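# Press home the gauge pin on the magnet-marked post

## Task

Find the post of the checking fixture that has a yellow magnet on it and push that post's gauge pin fully in, keeping it fully in for at least one second (it may spring back out afterwards); do not disturb the other three gauge pins, and do not move the magnet.

## Robot and tools

Robot: two UR20-type arms, left_arm and right_arm, each ending in a Robotiq 2F-85 two-finger gripper with a wrist camera (cam_left_wrist, cam_right_wrist, both 896x504). The URDF root of left_arm sits near (+0.060, +0.928, 0) m in the scene frame and right_arm near (-0.064, -0.817, 0) m, both turned only slightly about z.

Frames: the scene frame has its origin at table-top height between the arms, +z up, +x out over the table, left_arm toward +y (image left/right do not follow these names). Reported hand poses, velocities and Hand targets are in each arm's own base frame. Commanded offsets are along the axes of that arm's current Hand target. On the gripper, fingers point along +z and open/close along y; end_effector_position is the pinch point between closed pads, with fingertips about 19 mm further out when closed. A camera block projects about 10 cm toward the gripper's +x.

Row format (shared by execute_actions and move): 18 numbers, all in [-1, 1], always both arms: left dx, dy, dz, rx, ry, rz, gripper position, force_limit, speed, then the same nine for the right arm. dx..rz are an offset, not a pose, measured from the arm's Hand target at the start of the action or move; 1.0 = 0.6 m of travel or 180 degrees. rx, ry, rz form a single rotation vector. Every row counts from that same start, not from the preceding row, and a later call starts from the new Hand target, so sending an offset twice moves twice. Six zeros mean 'go back to / stay at the current Hand target' and also re-ask for it if the gripper settled short. To keep a gripper unchanged, resend its last position, force_limit and speed (0 is a real command).

execute_actions(actions, cameras): actions is a list of actions; each action is a list of up to 15 rows, one row per 1/30 s step; fewer rows repeat the last one to fill 15. An empty actions list just returns state and all images. cameras: list of names, ["all"], or [].

move(target, speed, blend, stop_force, zero, blocking, cameras): target is one 18-number row or a list of up to 15 rows, each an offset from the same starting Hand targets. Paths are straight, last at least 0.5 s and at most 10 s. speed: m/s per arm path, 0.002 to 4.2 (default 0.25), rotation up to twice that in rad/s; one value or one per target. blend: metres of corner rounding per target (0 = stop at each). stop_force: N, 6 to 120, one value for both arms; an arm's path ends when its wrist sensor feels that much push against its direction of travel, then it backs off slightly but still presses a little. zero (only with stop_force, default true) re-zeros moving arms first. blocking=false returns after about 0.5 s while the move continues (not allowed with stop_force). Moves do not avoid obstacles. Omit stop_force when pulling away from something you are pressing on.

wait(seconds 0 to 10): let time pass holding commands. stop(): brake a running move. zoom_image(camera, region=[x0,y0,x1,y1] pixels, at most 504x504) for a closer look at the latest image. zero_wrist_force(arm). read_manual(section) only gives licence texts. finished_scene(scene, integer 1 to 3) ends the current scene irreversibly; call nothing after it in that reply.

Gripper numbers: position +1 = fully open (85 mm), about -0.8 = pads touching, -1 = close until blocked. force_limit sets grip strength (-1 weak to +1 strong); speed sets finger speed, about 20, 85 and 150 mm/s at -1, 0, +1. Both start at +1. A new force_limit or speed only applies when position also changes by at least 0.01.

Result lines: end_effector_position (m), end_effector_quat_wxyz, velocities (omitted when joints read within noise), Hand target (the last commanded pose after clipping; next offsets count from it), Tool commands, object_status (0 moving, 1 blocked while opening, 2 blocked while closing, i.e. gripping, 3 reached the asked position), position_measured in counts (3 open, 78 about 60 mm, 130 about 40 mm, 180 about 20 mm, 230 closed), Wrist force/torque in the gripper's own axes plus a peak line, joint torques, motor temperatures, a MOTOR HOT warning from 70 C, and step readings of position for action calls. move adds a 'move:' line: done (within 3 mm and 2 degrees), off_target, moving, held or fault, with limits=paced (pose clipped) or limits=held (steps withheld). done does not prove nothing was touched.

Control details: commanded orientation is clipped to within 32 degrees of the measured one each step; motion lags commands by about 0.2 s; joint speeds are capped, so a big move may still be finishing. Avoid paths near an arm's own base.

The arms are stiff, so aiming even slightly beyond a solid contact can trip this; approach slowly with a modest stop_force and press only as far as needed. Do not let the arms collide or the fingers clamp the other arm. Do not knock the magnet, other pins or anything off the table. Motors at 85 C brake the arm for 30 to 60 s, so avoid long stretched holds or pushing at unreachable poses.

Suggested flow: look with the cameras to find the magnet's post, close the gripper, position the fingertips above that pin, press slowly along it with stop_force until fully in, wait about one second, then withdraw without stop_force.

Each tool is called after ">>>" as name(argument=value, ...) on one line, values as JSON.

## Session

>>> execute_actions(actions=[])

Scene clock: 0.00 s.
left_arm: end_effector_position=(+1.6020, +0.5513, +0.3701) position_measured=3 object_status=3 end_effector_quat_wxyz=(-0.049, +0.940, +0.190, +0.279) | right_arm: end_effector_position=(+0.4481, +0.4679, +0.3319) position_measured=3 object_status=3 end_effector_quat_wxyz=(-0.272, +0.502, +0.649, +0.503)
Joint positions: left_arm=[0.193 -0.686 0.985 -2.439 -1.472 -3.319] | right_arm=[4.007 -1.969 -2.772 1.193 2.076 2.519]
Joint velocities: within noise
Joint torques (N m): no reading
Motor temperatures (°C): left_arm=[24 35 26 39 34 34] | right_arm=[28 36 36 37 34 38]
Wrist force (N): no reading
Wrist torque (N m): no reading
Wrist force, peak (N): no reading
Hand target: left_arm +1.6020, +0.5513, +0.3701; -0.049, +0.940, +0.190, +0.279 | right_arm +0.4481, +0.4679, +0.3319; -0.272, +0.502, +0.649, +0.503
Tool commands: left_gripper/position=+1.0 left_gripper/force_limit=+1.0 left_gripper/speed=+1.0 right_gripper/position=+1.0 right_gripper/force_limit=+1.0 right_gripper/speed=+1.0
camera_calibration:
cam_left_wrist: T_world_to_cam=[[0.359759, -0.933045, -0.000644322, -0.0546982], [-0.905937, -0.349141, -0.239538, 1.75183], [0.223274, 0.0867594, -0.970887, 0.0836019], [0, 0, 0, 1]] pos_world=[1.58806, 0.553346, 0.500761]
cam_right_wrist: T_world_to_cam=[[0.936397, -0.0141338, 0.350658, -0.517198], [0.256442, -0.654562, -0.711187, 0.443258], [0.239579, 0.755877, -0.609305, -0.132345], [0, 0, 0, 1]] pos_world=[0.40234, 0.382866, 0.41596]

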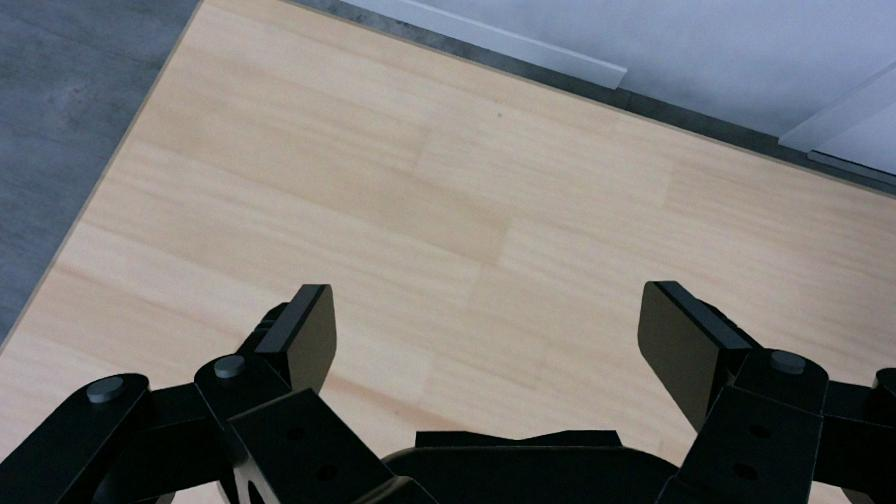

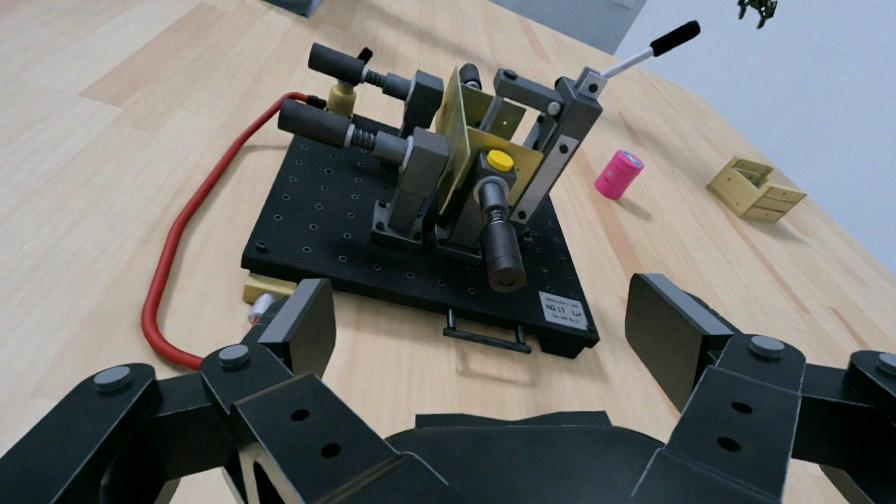

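>>> move(target=[0,0,0,0,0,0,1,1,1,-0.182,0.156,0.058,0.027,0.121,0.122,-1,-1,0], cameras=["cam_right_wrist"])

Scene clock: 2.47 s.
left_arm: end_effector_position=(+1.6020, +0.5513, +0.3701) position_measured=3 object_status=3 end_effector_quat_wxyz=(-0.049, +0.940, +0.190, +0.279) | right_arm: end_effector_position=(+0.5218, +0.4607, +0.2909) position_measured=232 object_status=3 end_effector_quat_wxyz=(-0.401, +0.507, +0.574, +0.503)
Joint positions: left_arm=[0.193 -0.686 0.985 -2.439 -1.472 -3.319] | right_arm=[3.789 -2.228 -2.605 1.426 2.425 2.765]
Joint torques (N m): left_arm=[0.46 -272.94 -101.33 -11.14 0.77 -0.41] | right_arm=[23.12 156.05 -19.93 0.07 -2.89 -7.07]
Wrist force (N): left_arm=[0.3 -0.2 0.0] | right_arm=[-1.3 -0.2 -0.7]
Wrist torque (N m): left_arm=[-0.04 -0.05 0.00] | right_arm=[-0.22 0.50 -0.04]
Wrist force, peak (N): left_arm=[0.6 -0.5 -0.3] | right_arm=[-12.3 8.3 1.3]
Hand target: left_arm +1.6020, +0.5513, +0.3701; -0.049, +0.940, +0.190, +0.279 | right_arm +0.5217, +0.4607, +0.2909; -0.401, +0.507, +0.574, +0.503 (not the last commanded pose)
Off the commanded pose: left_arm 0.000 m, 0 deg | right_arm 0.063 m, 14 deg.
move: held (right_arm; a check stopped the path); limits=held
pose unreachable (right arm): on one or more control steps of this call, first in action 0 (counted from 0), this arm could not follow its commanded pose, so it was not sent that pose on those steps. It may still have moved: this result reports where it is.
cause: moving toward the commanded pose would bring two parts of the arm too close to each other (its gripper and another part of the arm, with joints 4 (wrist 1) to 6 (wrist 3) between them, 13 mm apart when it was first held).
camera_calibration:
cam_right_wrist: T_world_to_cam=[[0.989983, -0.0190676, 0.139895, -0.536258], [0.113303, -0.483904, -0.867755, 0.432078], [0.0842419, 0.874913, -0.476896, -0.181791], [0, 0, 0, 1]] pos_world=[0.497245, 0.357911, 0.363263]
Images, in order (width x height): cam_right_wrist 896x504.

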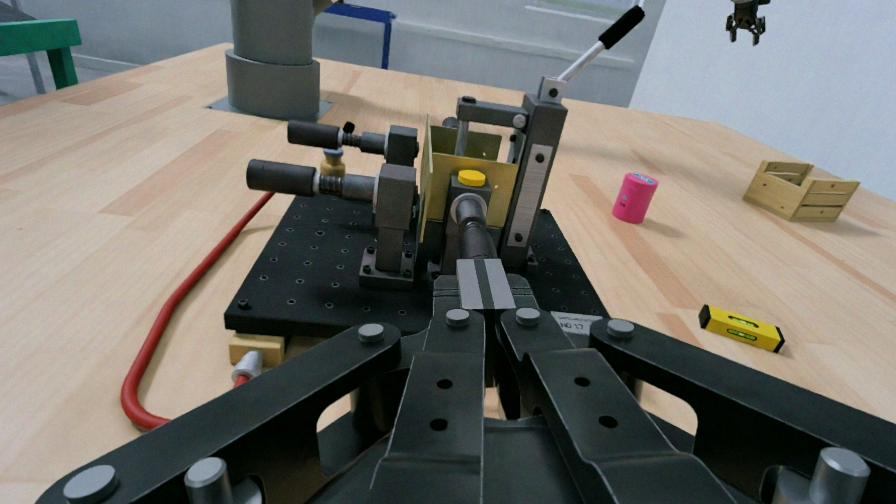

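>>> move(target=[0,0,0,0,0,0,1,1,1,-0.173,0.025,0.269,0,0,0,-1,-1,0], cameras=["cam_right_wrist"])

Scene clock: 4.73 s.
left_arm: end_effector_position=(+1.6020, +0.5513, +0.3701) position_measured=3 object_status=3 end_effector_quat_wxyz=(-0.049, +0.940, +0.190, +0.279) | right_arm: end_effector_position=(+0.5618, +0.6004, +0.1650) position_measured=232 object_status=3 end_effector_quat_wxyz=(-0.401, +0.507, +0.574, +0.503)
Joint positions: left_arm=[0.193 -0.686 0.985 -2.439 -1.472 -3.319] | right_arm=[3.938 -2.451 -2.437 1.517 2.28 2.816]
Joint torques (N m): left_arm=[5.12 -272.25 -102.23 -11.5 1.03 -0.41] | right_arm=[16.41 141.01 11.57 11.42 -3.98 5.37]
Wrist force (N): left_arm=[0.1 0.0 -0.2] | right_arm=[-0.4 -1.1 -0.7]
Wrist torque (N m): left_arm=[0.01 -0.02 0.00] | right_arm=[-0.33 0.35 -0.44]
Wrist force, peak (N): left_arm=[0.5 0.0 0.0] | right_arm=[0.4 -0.8 -3.4]
Hand target: left_arm +1.6020, +0.5513, +0.3701; -0.049, +0.940, +0.190, +0.279 | right_arm +0.5618, +0.6006, +0.1649; -0.401, +0.507, +0.574, +0.503
Off the commanded pose: left_arm 0.000 m, 0 deg | right_arm 0.000 m, 0 deg.
move: done
camera_calibration:
cam_right_wrist: T_world_to_cam=[[0.989961, -0.0190947, 0.140045, -0.555493], [0.11342, -0.483918, -0.867732, 0.385848], [0.0843395, 0.874905, -0.476895, -0.367467], [0, 0, 0, 1]] pos_world=[0.537146, 0.497611, 0.237363]
Images, in order (width x height): cam_right_wrist 896x504.

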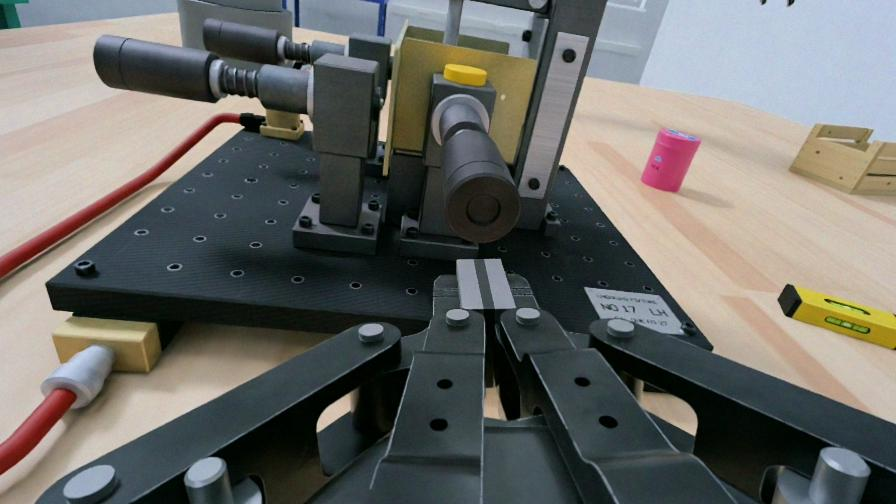

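>>> move(target=[0,0,0,0,0,0,1,1,1,0.0113,0.006,0.069,0,0,0,-1,-1,0], speed=0.12)

>>> move(target=[0,0,0,0,0,0,1,1,1,0.0149,-0.0017,0.082,0,0,0,-1,-1,0], speed=0.015, stop_force=50, cameras=["cam_right_wrist"])

Scene clock: 6.10 s.
left_arm: end_effector_position=(+1.6020, +0.5513, +0.3701) position_measured=3 object_status=3 end_effector_quat_wxyz=(-0.049, +0.940, +0.190, +0.279) | right_arm: end_effector_position=(+0.5663, +0.6422, +0.1649) position_measured=232 object_status=3 end_effector_quat_wxyz=(-0.401, +0.507, +0.574, +0.503)
Joint positions: left_arm=[0.193 -0.686 0.985 -2.439 -1.472 -3.319] | right_arm=[3.981 -2.444 -2.402 1.483 2.238 2.829]
Joint torques (N m): left_arm=[0.84 -275.29 -103.44 -11.77 0.88 -1.01] | right_arm=[21.32 187.79 10.68 1.48 -4.77 5.53]
Wrist force (N): left_arm=[0.2 0.1 -0.5] | right_arm=[-0.3 -1.4 -0.5]
Wrist torque (N m): left_arm=[0.02 -0.04 -0.01] | right_arm=[-0.30 0.33 -0.36]
Wrist force, peak (N): left_arm=[0.6 -0.2 -0.2] | right_arm=[-0.3 -1.1 -2.3]
Hand target: left_arm +1.6020, +0.5513, +0.3701; -0.049, +0.940, +0.190, +0.279 | right_arm +0.5664, +0.6424, +0.1649; -0.401, +0.507, +0.574, +0.503
Off the commanded pose: left_arm 0.000 m, 0 deg | right_arm 0.000 m, 0 deg.
move: done

Scene clock: 9.87 s.
left_arm: end_effector_position=(+1.6020, +0.5513, +0.3701) position_measured=3 object_status=3 end_effector_quat_wxyz=(-0.049, +0.940, +0.190, +0.279) | right_arm: end_effector_position=(+0.5664, +0.6811, +0.1649) position_measured=232 object_status=3 end_effector_quat_wxyz=(-0.401, +0.507, +0.574, +0.503)
Joint positions: left_arm=[0.193 -0.686 0.985 -2.439 -1.472 -3.319] | right_arm=[4.023 -2.44 -2.373 1.456 2.197 2.84]
Joint torques (N m): left_arm=[0.85 -273.26 -100.73 -11.69 0.76 -1.32] | right_arm=[5.83 160.23 15.74 5.85 3.95 -6.47]
Wrist force (N): left_arm=[0.2 0.0 -0.2] | right_arm=[-10.4 -9.2 -56.5]
Wrist torque (N m): left_arm=[0.00 -0.04 0.00] | right_arm=[0.13 0.55 -0.39]
Wrist force, peak (N): left_arm=[0.3 0.5 -0.3] | right_arm=[-20.1 -8.3 -125.9]
Hand target: left_arm +1.6020, +0.5513, +0.3701; -0.049, +0.940, +0.190, +0.279 | right_arm +0.5664, +0.6811, +0.1649; -0.401, +0.507, +0.574, +0.503 (not the last commanded pose)
Off the commanded pose: left_arm 0.000 m, 0 deg | right_arm 0.011 m, 0 deg.
move: contact (right_arm)
camera_calibration:
cam_right_wrist: T_world_to_cam=[[0.989963, -0.0191044, 0.140028, -0.558483], [0.113401, -0.483918, -0.867735, 0.424302], [0.0843397, 0.874905, -0.476894, -0.438508], [0, 0, 0, 1]] pos_world=[0.541746, 0.578311, 0.237263]
Images, in order (width x height): cam_right_wrist 896x504.

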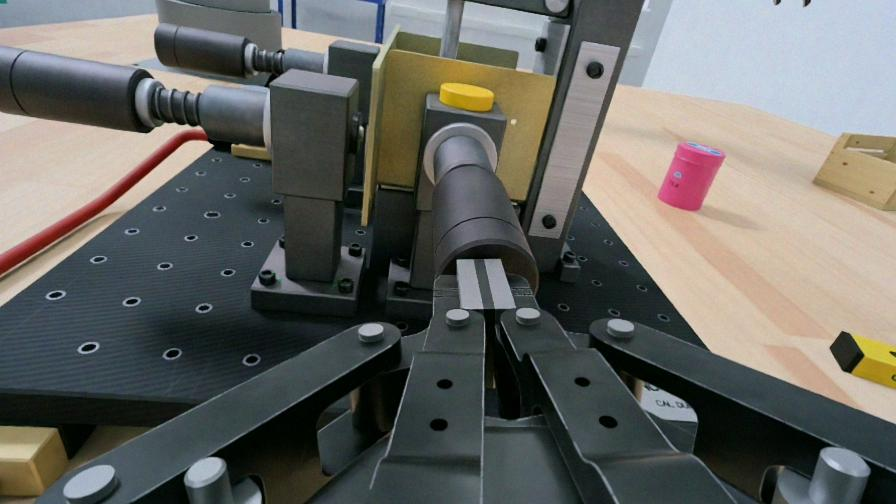

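>>> move(target=[0,0,0,0,0,0,1,1,1,0.0009,0,0.005,0,0,0,-1,-1,0], speed=0.004, stop_force=25)

>>> wait(seconds=1.2)

Scene clock: 10.87 s.
left_arm: end_effector_position=(+1.6020, +0.5513, +0.3701) position_measured=3 object_status=3 end_effector_quat_wxyz=(-0.049, +0.940, +0.190, +0.279) | right_arm: end_effector_position=(+0.5664, +0.6813, +0.1649) position_measured=232 object_status=3 end_effector_quat_wxyz=(-0.401, +0.507, +0.574, +0.503)
Joint positions: left_arm=[0.193 -0.686 0.985 -2.439 -1.472 -3.319] | right_arm=[4.023 -2.44 -2.373 1.456 2.197 2.84]
Joint torques (N m): left_arm=[-3.5 -271.12 -104.66 -10.91 1.21 -0.86] | right_arm=[26.1 162.85 40.33 1.4 4.82 -0.41]
Wrist force (N): left_arm=[0.2 0.1 -0.2] | right_arm=[-14.7 -8.0 -91.8]
Wrist torque (N m): left_arm=[0.03 -0.03 -0.01] | right_arm=[0.23 0.76 -0.39]
Wrist force, peak (N): left_arm=[0.6 -0.3 -0.3] | right_arm=[-15.2 -7.2 -95.8]
Hand target: left_arm +1.6020, +0.5513, +0.3701; -0.049, +0.940, +0.190, +0.279 | right_arm +0.5663, +0.6813, +0.1649; -0.401, +0.507, +0.574, +0.503 (not the last commanded pose)
Off the commanded pose: left_arm 0.000 m, 0 deg | right_arm 0.003 m, 0 deg.
move: contact (right_arm)

Scene clock: 12.07 s.
left_arm: end_effector_position=(+1.6020, +0.5513, +0.3701) position_measured=3 object_status=3 end_effector_quat_wxyz=(-0.049, +0.940, +0.190, +0.279) | right_arm: end_effector_position=(+0.5663, +0.6813, +0.1649) position_measured=232 object_status=3 end_effector_quat_wxyz=(-0.401, +0.507, +0.574, +0.503)
Joint positions: left_arm=[0.193 -0.686 0.985 -2.439 -1.472 -3.319] | right_arm=[4.023 -2.44 -2.373 1.456 2.197 2.84]
Joint torques (N m): left_arm=[3.16 -281.16 -101.25 -11.14 0.54 -1.12] | right_arm=[22.47 160.86 32.27 3.88 4.65 -0.25]
Wrist force (N): left_arm=[0.2 0.1 -0.1] | right_arm=[-14.5 -7.7 -86.1]
Wrist torque (N m): left_arm=[0.01 -0.04 0.00] | right_arm=[0.11 0.70 -0.39]
Wrist force, peak (N): left_arm=[0.3 -0.5 -0.2] | right_arm=[-14.7 -8.1 -91.3]
Hand target: left_arm +1.6020, +0.5513, +0.3701; -0.049, +0.940, +0.190, +0.279 | right_arm +0.5663, +0.6813, +0.1649; -0.401, +0.507, +0.574, +0.503 (not the last commanded pose)
Tool commands: left_gripper/position=+1.0 left_gripper/force_limit=+1.0 left_gripper/speed=+1.0 right_gripper/position=-1.0 right_gripper/force_limit=-1.0 right_gripper/speed=+0.0
Off the commanded pose: left_arm 0.000 m, 0 deg | right_arm 0.003 m, 0 deg.
wait: 1.20 s; at rest by 0.17 s

>>> move(target=[0,0,0,0,0,0,1,1,1,-0.0149,0.0017,-0.082,0,0,0,-1,-1,0], speed=0.08)

>>> finished_scene(scene=2)

Scene clock: 13.27 s.
left_arm: end_effector_position=(+1.6020, +0.5513, +0.3701) position_measured=3 object_status=3 end_effector_quat_wxyz=(-0.049, +0.940, +0.190, +0.279) | right_arm: end_effector_position=(+0.5663, +0.6315, +0.1649) position_measured=232 object_status=3 end_effector_quat_wxyz=(-0.401, +0.507, +0.574, +0.503)
Joint positions: left_arm=[0.193 -0.686 0.985 -2.439 -1.472 -3.319] | right_arm=[3.969 -2.446 -2.41 1.49 2.25 2.825]
Joint torques (N m): left_arm=[2.99 -275.24 -101.42 -11.98 0.99 -0.92] | right_arm=[-21.63 140.48 -18.19 12.59 7.35 -7.48]
Wrist force (N): left_arm=[0.4 -0.1 -0.2] | right_arm=[-0.5 -1.5 -0.5]
Wrist torque (N m): left_arm=[-0.01 -0.07 0.00] | right_arm=[-0.34 0.38 0.04]
Wrist force, peak (N): left_arm=[0.6 -0.1 0.2] | right_arm=[-14.7 -7.8 -86.0]
Hand target: left_arm +1.6020, +0.5513, +0.3701; -0.049, +0.940, +0.190, +0.279 | right_arm +0.5663, +0.6313, +0.1649; -0.401, +0.507, +0.574, +0.503
Off the commanded pose: left_arm 0.000 m, 0 deg | right_arm 0.000 m, 0 deg.
move: done

The scene is finished: the task was done.


## Next scene

The same job, from a new start.

>>> execute_actions(actions=[])

Scene clock: 0.00 s.
left_arm: end_effector_position=(+0.3071, -0.4220, +0.1602) position_measured=3 object_status=3 end_effector_quat_wxyz=(+0.066, +0.956, -0.074, +0.275) | right_arm: end_effector_position=(+0.4900, -0.3027, +0.2369) position_measured=3 object_status=3 end_effector_quat_wxyz=(+0.548, -0.467, -0.511, -0.471)
Joint positions: left_arm=[-1.763 -1.739 2.857 -2.766 -1.003 1.555] | right_arm=[2.511 -2.074 -2.06 -2.212 2.389 -0.015]
Joint velocities: within noise
Joint torques (N m): no reading
Motor temperatures (°C): left_arm=[24 35 26 38 34 33] | right_arm=[28 35 35 36 33 38]
Wrist force (N): no reading
Wrist torque (N m): no reading
Wrist force, peak (N): no reading
Hand target: left_arm +0.3071, -0.4220, +0.1602; +0.066, +0.956, -0.074, +0.275 | right_arm +0.4900, -0.3027, +0.2369; +0.548, -0.467, -0.511, -0.471
Tool commands: left_gripper/position=+1.0 left_gripper/force_limit=+1.0 left_gripper/speed=+1.0 right_gripper/position=+1.0 right_gripper/force_limit=+1.0 right_gripper/speed=+1.0
camera_calibration:
cam_left_wrist: T_world_to_cam=[[-0.204299, -0.976285, 0.0716159, -0.353754], [-0.955218, 0.182823, -0.232669, 0.427195], [0.214058, -0.115943, -0.969916, 0.170568], [0, 0, 0, 1]] pos_world=[0.299281, -0.40369, 0.290166]
cam_right_wrist: T_world_to_cam=[[0.98966, 0.130322, -0.059914, -0.419077], [-0.0206188, -0.284112, -0.958569, 0.167032], [-0.141945, 0.949893, -0.278487, 0.549542], [0, 0, 0, 1]] pos_world=[0.496192, -0.419935, 0.288044]

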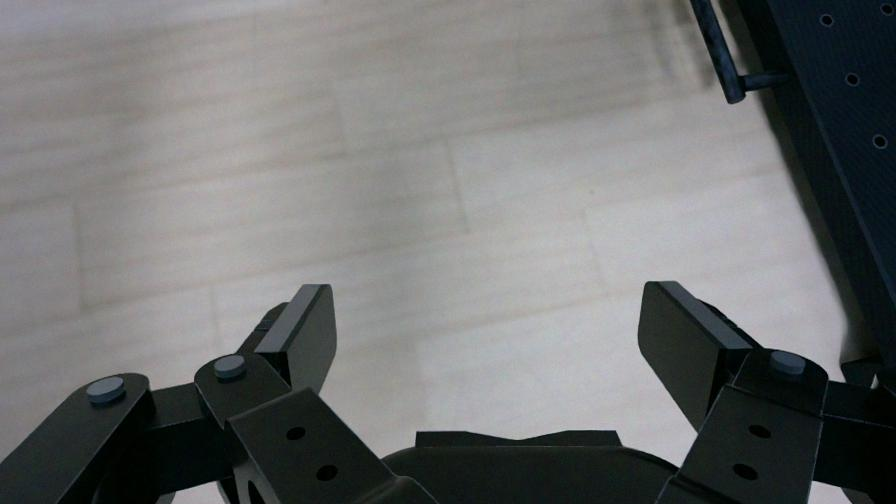

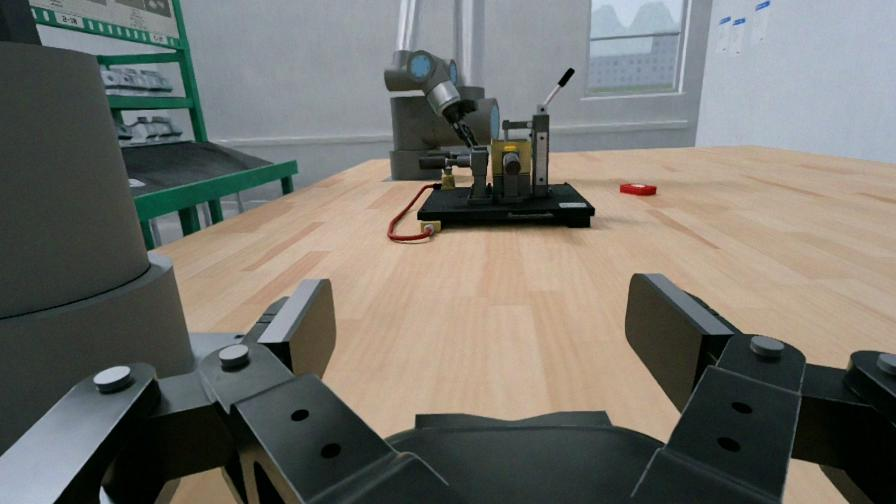

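>>> zoom_image(camera="cam_right_wrist", region=[380, 40, 640, 260])

Scaled by 1.938 from the camera's 896x504 image, which has a finer 1280x720 frame.

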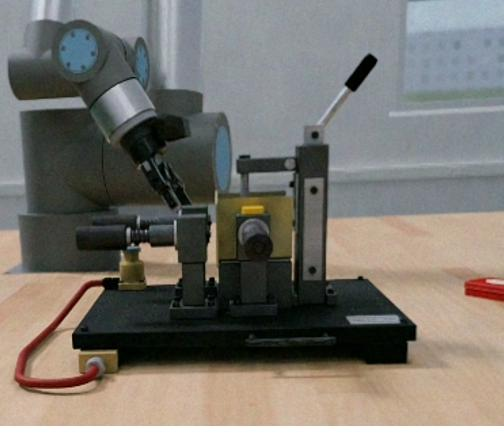

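>>> move(target=[0,0,0,0,0,0,1,1,1,-0.011,0.132,1.0,-0.038,0,0,-1,-1,0], speed=0.5)

>>> move(target=[0,0,0,0,0,0,1,1,1,0,0.02,0.38,0,0,0,-1,-1,0], speed=0.4, cameras=["cam_right_wrist"])

Scene clock: 3.70 s.
left_arm: end_effector_position=(+0.3071, -0.4220, +0.1602) position_measured=3 object_status=3 end_effector_quat_wxyz=(+0.066, +0.956, -0.074, +0.275) | right_arm: end_effector_position=(+0.4961, +0.3023, +0.2536) position_measured=232 object_status=3 end_effector_quat_wxyz=(+0.519, -0.498, -0.482, -0.500)
Joint positions: left_arm=[-1.763 -1.739 2.857 -2.766 -1.003 1.555] | right_arm=[3.489 -1.779 -2.57 -1.821 3.489 0.142]
Joint torques (N m): left_arm=[4.2 -9.12 -52.68 -9.79 3.25 -0.82] | right_arm=[20.8 57.81 24.51 8.45 4.62 5.56]
Wrist force (N): left_arm=[-0.2 0.2 -0.2] | right_arm=[0.0 -0.5 0.6]
Wrist torque (N m): left_arm=[0.04 0.04 0.00] | right_arm=[-0.20 -0.16 -0.39]
Wrist force, peak (N): left_arm=[0.3 0.3 -0.4] | right_arm=[2.6 1.4 5.0]
Hand target: left_arm +0.3071, -0.4220, +0.1602; +0.066, +0.956, -0.074, +0.275 | right_arm +0.4961, +0.3023, +0.2535; +0.519, -0.498, -0.482, -0.500
Off the commanded pose: left_arm 0.000 m, 0 deg | right_arm 0.000 m, 0 deg.
move: done

Scene clock: 4.97 s.
left_arm: end_effector_position=(+0.3071, -0.4220, +0.1602) position_measured=3 object_status=3 end_effector_quat_wxyz=(+0.066, +0.956, -0.074, +0.275) | right_arm: end_effector_position=(+0.5078, +0.5300, +0.2620) position_measured=232 object_status=3 end_effector_quat_wxyz=(+0.519, -0.498, -0.482, -0.500)
Joint positions: left_arm=[-1.763 -1.739 2.857 -2.766 -1.003 1.555] | right_arm=[3.884 -1.807 -2.489 -1.93 3.884 0.078]
Joint torques (N m): left_arm=[-1.75 -14.98 -53.47 -10.1 3.45 -0.65] | right_arm=[16.73 66.54 56.2 -0.37 4 -7.65]
Wrist force (N): left_arm=[0.1 0.1 -0.2] | right_arm=[-0.1 0.6 0.5]
Wrist torque (N m): left_arm=[0.02 -0.02 0.00] | right_arm=[0.16 -0.12 -0.01]
Wrist force, peak (N): left_arm=[0.2 -0.3 -0.4] | right_arm=[-0.2 0.0 5.6]
Hand target: left_arm +0.3071, -0.4220, +0.1602; +0.066, +0.956, -0.074, +0.275 | right_arm +0.5078, +0.5301, +0.2620; +0.519, -0.498, -0.482, -0.500
Off the commanded pose: left_arm 0.000 m, 0 deg | right_arm 0.000 m, 0 deg.
move: done
camera_calibration:
cam_right_wrist: T_world_to_cam=[[0.997833, 0.0114616, -0.0647985, -0.483542], [-0.0589041, -0.283396, -0.957192, 0.446624], [-0.0293346, 0.958934, -0.282107, -0.292922], [0, 0, 0, 1]] pos_world=[0.500209, 0.413006, 0.313537]
Images, in order (width x height): cam_right_wrist 896x504.

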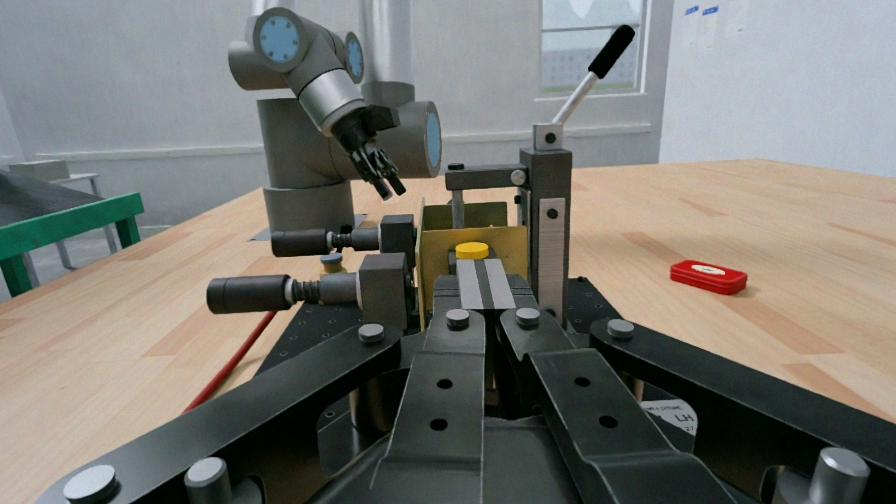

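>>> move(target=[0,0,0,0,0,0,1,1,1,-0.164,0.001,0.06,0,0,0,-1,-1,0], cameras=["cam_right_wrist"])

Scene clock: 6.57 s.
left_arm: end_effector_position=(+0.3071, -0.4220, +0.1602) position_measured=3 object_status=3 end_effector_quat_wxyz=(+0.066, +0.956, -0.074, +0.275) | right_arm: end_effector_position=(+0.5049, +0.5698, +0.1651) position_measured=232 object_status=3 end_effector_quat_wxyz=(+0.519, -0.498, -0.482, -0.500)
Joint positions: left_arm=[-1.763 -1.739 2.857 -2.766 -1.003 1.555] | right_arm=[3.944 -1.993 -2.502 -1.735 3.943 0.073]
Joint torques (N m): left_arm=[2.67 -13.55 -57.62 -9.34 2.95 -0.62] | right_arm=[20.89 99.92 41.4 11.63 4.58 5.57]
Wrist force (N): left_arm=[0.1 -0.1 0.0] | right_arm=[0.7 -1.2 0.4]
Wrist torque (N m): left_arm=[-0.03 -0.03 0.00] | right_arm=[-0.11 -0.28 -0.43]
Wrist force, peak (N): left_arm=[0.4 0.1 -0.4] | right_arm=[-1.9 -1.5 1.4]
Hand target: left_arm +0.3071, -0.4220, +0.1602; +0.066, +0.956, -0.074, +0.275 | right_arm +0.5049, +0.5699, +0.1651; +0.519, -0.498, -0.482, -0.500
Off the commanded pose: left_arm 0.000 m, 0 deg | right_arm 0.000 m, 0 deg.
move: done
camera_calibration:
cam_right_wrist: T_world_to_cam=[[0.997832, 0.0114542, -0.0648028, -0.487374], [-0.0589076, -0.283487, -0.957165, 0.365142], [-0.0293344, 0.958908, -0.282198, -0.358544], [0, 0, 0, 1]] pos_world=[0.497309, 0.452906, 0.216737]
Images, in order (width x height): cam_right_wrist 896x504.

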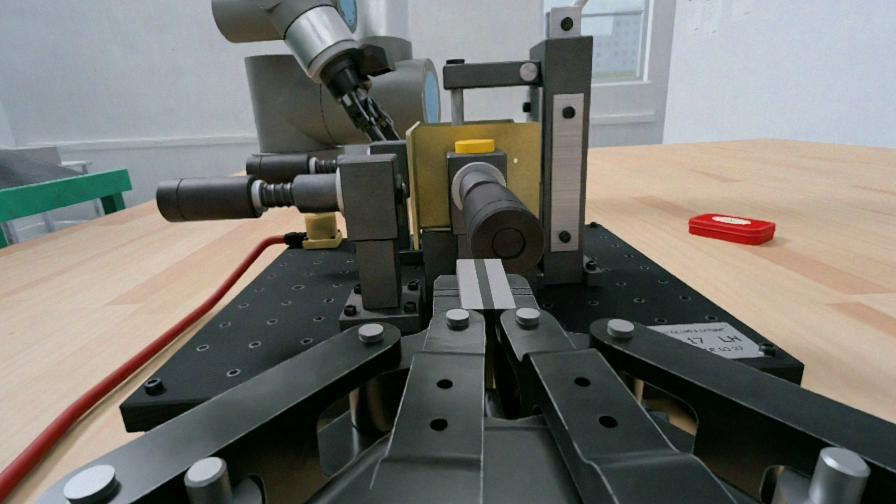

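>>> move(target=[0,0,0,0,0,0,1,1,1,-0.005,0.021,0.067,0,0,0,-1,-1,0], speed=0.12)

>>> move(target=[0,0,0,0,0,0,1,1,1,-0.004,0,0.1,0,0,0,-1,-1,0], speed=0.01, stop_force=55, cameras=["cam_right_wrist"])

Scene clock: 7.87 s.
left_arm: end_effector_position=(+0.3071, -0.4220, +0.1602) position_measured=3 object_status=3 end_effector_quat_wxyz=(+0.066, +0.956, -0.074, +0.275) | right_arm: end_effector_position=(+0.5173, +0.6101, +0.1632) position_measured=232 object_status=3 end_effector_quat_wxyz=(+0.519, -0.498, -0.482, -0.500)
Joint positions: left_arm=[-1.763 -1.739 2.857 -2.766 -1.003 1.555] | right_arm=[3.978 -2.01 -2.46 -1.761 3.978 0.07]
Joint torques (N m): left_arm=[5.69 -16.12 -55.57 -9.78 2.5 -0.91] | right_arm=[19.87 93.1 40.11 2.05 5 -7.96]
Wrist force (N): left_arm=[0.3 0.2 -0.1] | right_arm=[0.5 -0.9 0.1]
Wrist torque (N m): left_arm=[0.03 -0.04 0.00] | right_arm=[-0.08 -0.16 0.01]
Wrist force, peak (N): left_arm=[0.0 -0.2 -0.4] | right_arm=[0.6 -1.6 -0.6]
Hand target: left_arm +0.3071, -0.4220, +0.1602; +0.066, +0.956, -0.074, +0.275 | right_arm +0.5174, +0.6102, +0.1632; +0.519, -0.498, -0.482, -0.500
Off the commanded pose: left_arm 0.000 m, 0 deg | right_arm 0.000 m, 0 deg.
move: done

Scene clock: 12.97 s.
left_arm: end_effector_position=(+0.3071, -0.4220, +0.1602) position_measured=3 object_status=3 end_effector_quat_wxyz=(+0.066, +0.956, -0.074, +0.275) | right_arm: end_effector_position=(+0.5172, +0.6503, +0.1631) position_measured=232 object_status=3 end_effector_quat_wxyz=(+0.519, -0.498, -0.482, -0.500)
Joint positions: left_arm=[-1.763 -1.739 2.857 -2.766 -1.003 1.555] | right_arm=[4.025 -2.02 -2.43 -1.783 4.024 0.067]
Joint torques (N m): left_arm=[-0.89 -10.42 -57.83 -10.46 3.85 -0.99] | right_arm=[5.41 135.65 54.73 13.73 -2.18 -3.77]
Wrist force (N): left_arm=[0.1 0.0 0.1] | right_arm=[13.9 -4.9 -54.3]
Wrist torque (N m): left_arm=[0.00 -0.01 0.00] | right_arm=[0.05 -0.14 0.14]
Wrist force, peak (N): left_arm=[0.5 0.1 -0.3] | right_arm=[30.7 -4.0 -100.8]
Hand target: left_arm +0.3071, -0.4220, +0.1602; +0.066, +0.956, -0.074, +0.275 | right_arm +0.5172, +0.6503, +0.1631; +0.519, -0.498, -0.482, -0.500 (not the last commanded pose)
Off the commanded pose: left_arm 0.000 m, 0 deg | right_arm 0.020 m, 0 deg.
move: contact (right_arm)
camera_calibration:
cam_right_wrist: T_world_to_cam=[[0.997827, 0.0114245, -0.064898, -0.500658], [-0.0590073, -0.283486, -0.957159, 0.386793], [-0.0293327, 0.958908, -0.282196, -0.435845], [0, 0, 0, 1]] pos_world=[0.509609, 0.533306, 0.214737]
Images, in order (width x height): cam_right_wrist 896x504.

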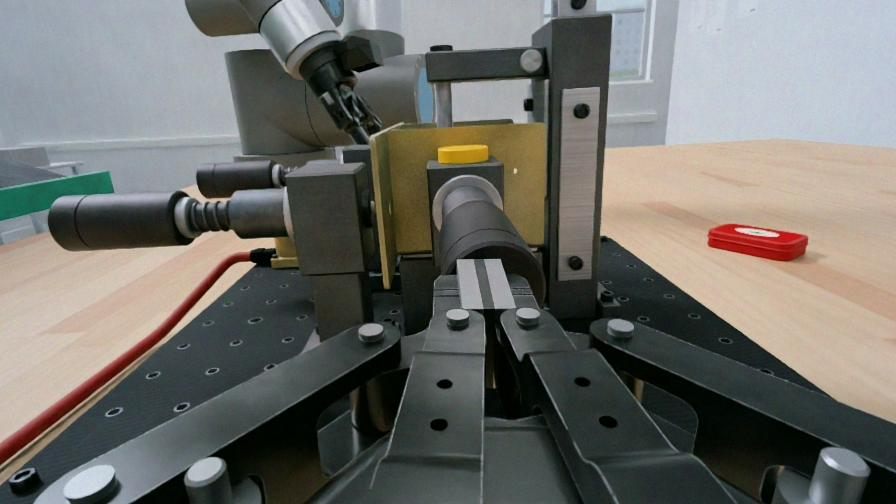

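Collapsed, same as before; press firmly and hold.

>>> move(target=[0,0,0,0,0,0,1,1,1,0,0,0.005,0,0,0,-1,-1,0], speed=0.004, stop_force=25)

>>> wait(seconds=1.2)

>>> move(target=[0,0,0,0,0,0,1,1,1,0.003,0,-0.075,0,0,0,-1,-1,0], speed=0.08)

Scene clock: 13.87 s.
left_arm: end_effector_position=(+0.3071, -0.4220, +0.1602) position_measured=3 object_status=3 end_effector_quat_wxyz=(+0.066, +0.956, -0.074, +0.275) | right_arm: end_effector_position=(+0.5172, +0.6505, +0.1631) position_measured=232 object_status=3 end_effector_quat_wxyz=(+0.519, -0.498, -0.482, -0.500)
Joint positions: left_arm=[-1.763 -1.739 2.857 -2.766 -1.003 1.555] | right_arm=[4.025 -2.02 -2.43 -1.783 4.025 0.067]
Joint torques (N m): left_arm=[-2.3 -10.94 -54.42 -9.36 3.05 -2.26] | right_arm=[29.76 125.34 69.81 13 -3.14 -3.17]
Wrist force (N): left_arm=[0.0 0.2 -0.2] | right_arm=[20.6 -3.6 -89.2]
Wrist torque (N m): left_arm=[0.02 0.01 0.00] | right_arm=[0.15 -0.29 0.15]
Wrist force, peak (N): left_arm=[-0.5 -0.1 -0.2] | right_arm=[20.7 -2.6 -94.4]
Hand target: left_arm +0.3071, -0.4220, +0.1602; +0.066, +0.956, -0.074, +0.275 | right_arm +0.5172, +0.6505, +0.1631; +0.519, -0.498, -0.482, -0.500 (not the last commanded pose)
Off the commanded pose: left_arm 0.000 m, 0 deg | right_arm 0.003 m, 0 deg.
move: contact (right_arm)

Scene clock: 15.07 s.
left_arm: end_effector_position=(+0.3071, -0.4220, +0.1602) position_measured=3 object_status=3 end_effector_quat_wxyz=(+0.066, +0.956, -0.074, +0.275) | right_arm: end_effector_position=(+0.5172, +0.6505, +0.1631) position_measured=232 object_status=3 end_effector_quat_wxyz=(+0.519, -0.498, -0.482, -0.500)
Joint positions: left_arm=[-1.763 -1.739 2.857 -2.766 -1.003 1.555] | right_arm=[4.025 -2.02 -2.43 -1.783 4.025 0.067]
Joint torques (N m): left_arm=[-0.52 -12.36 -56.25 -9.81 2.91 -0.57] | right_arm=[27.7 130.74 66.31 14.58 -3.47 -2.51]
Wrist force (N): left_arm=[0.0 0.4 -0.3] | right_arm=[19.9 -2.7 -82.7]
Wrist torque (N m): left_arm=[0.06 0.01 0.00] | right_arm=[0.11 -0.23 0.14]
Wrist force, peak (N): left_arm=[0.0 0.4 -0.3] | right_arm=[20.6 -4.0 -89.1]
Hand target: left_arm +0.3071, -0.4220, +0.1602; +0.066, +0.956, -0.074, +0.275 | right_arm +0.5172, +0.6505, +0.1631; +0.519, -0.498, -0.482, -0.500 (not the last commanded pose)
Tool commands: left_gripper/position=+1.0 left_gripper/force_limit=+1.0 left_gripper/speed=+1.0 right_gripper/position=-1.0 right_gripper/force_limit=-1.0 right_gripper/speed=+0.0
Off the commanded pose: left_arm 0.000 m, 0 deg | right_arm 0.003 m, 0 deg.
wait: 1.20 s; at rest by 0.17 s

Scene clock: 16.07 s.
left_arm: end_effector_position=(+0.3071, -0.4220, +0.1602) position_measured=3 object_status=3 end_effector_quat_wxyz=(+0.066, +0.956, -0.074, +0.275) | right_arm: end_effector_position=(+0.5173, +0.6056, +0.1632) position_measured=232 object_status=3 end_effector_quat_wxyz=(+0.519, -0.498, -0.482, -0.500)
Joint positions: left_arm=[-1.763 -1.739 2.857 -2.766 -1.003 1.555] | right_arm=[3.973 -2.009 -2.463 -1.759 3.972 0.071]
Joint torques (N m): left_arm=[1.38 -8.79 -55.67 -10.04 2.74 -1.13] | right_arm=[-12.11 137.12 14.32 10.55 -3.46 6.58]
Wrist force (N): left_arm=[-0.2 -0.3 -0.1] | right_arm=[-0.2 -1.3 0.0]
Wrist torque (N m): left_arm=[-0.07 0.04 0.00] | right_arm=[-0.14 -0.04 -0.40]
Wrist force, peak (N): left_arm=[0.0 0.2 -0.4] | right_arm=[19.1 -2.7 -81.8]
Hand target: left_arm +0.3071, -0.4220, +0.1602; +0.066, +0.956, -0.074, +0.275 | right_arm +0.5173, +0.6054, +0.1632; +0.519, -0.498, -0.482, -0.500
Off the commanded pose: left_arm 0.000 m, 0 deg | right_arm 0.000 m, 0 deg.
move: done

>>> finished_scene(scene=3)

The scene is finished: the task was done.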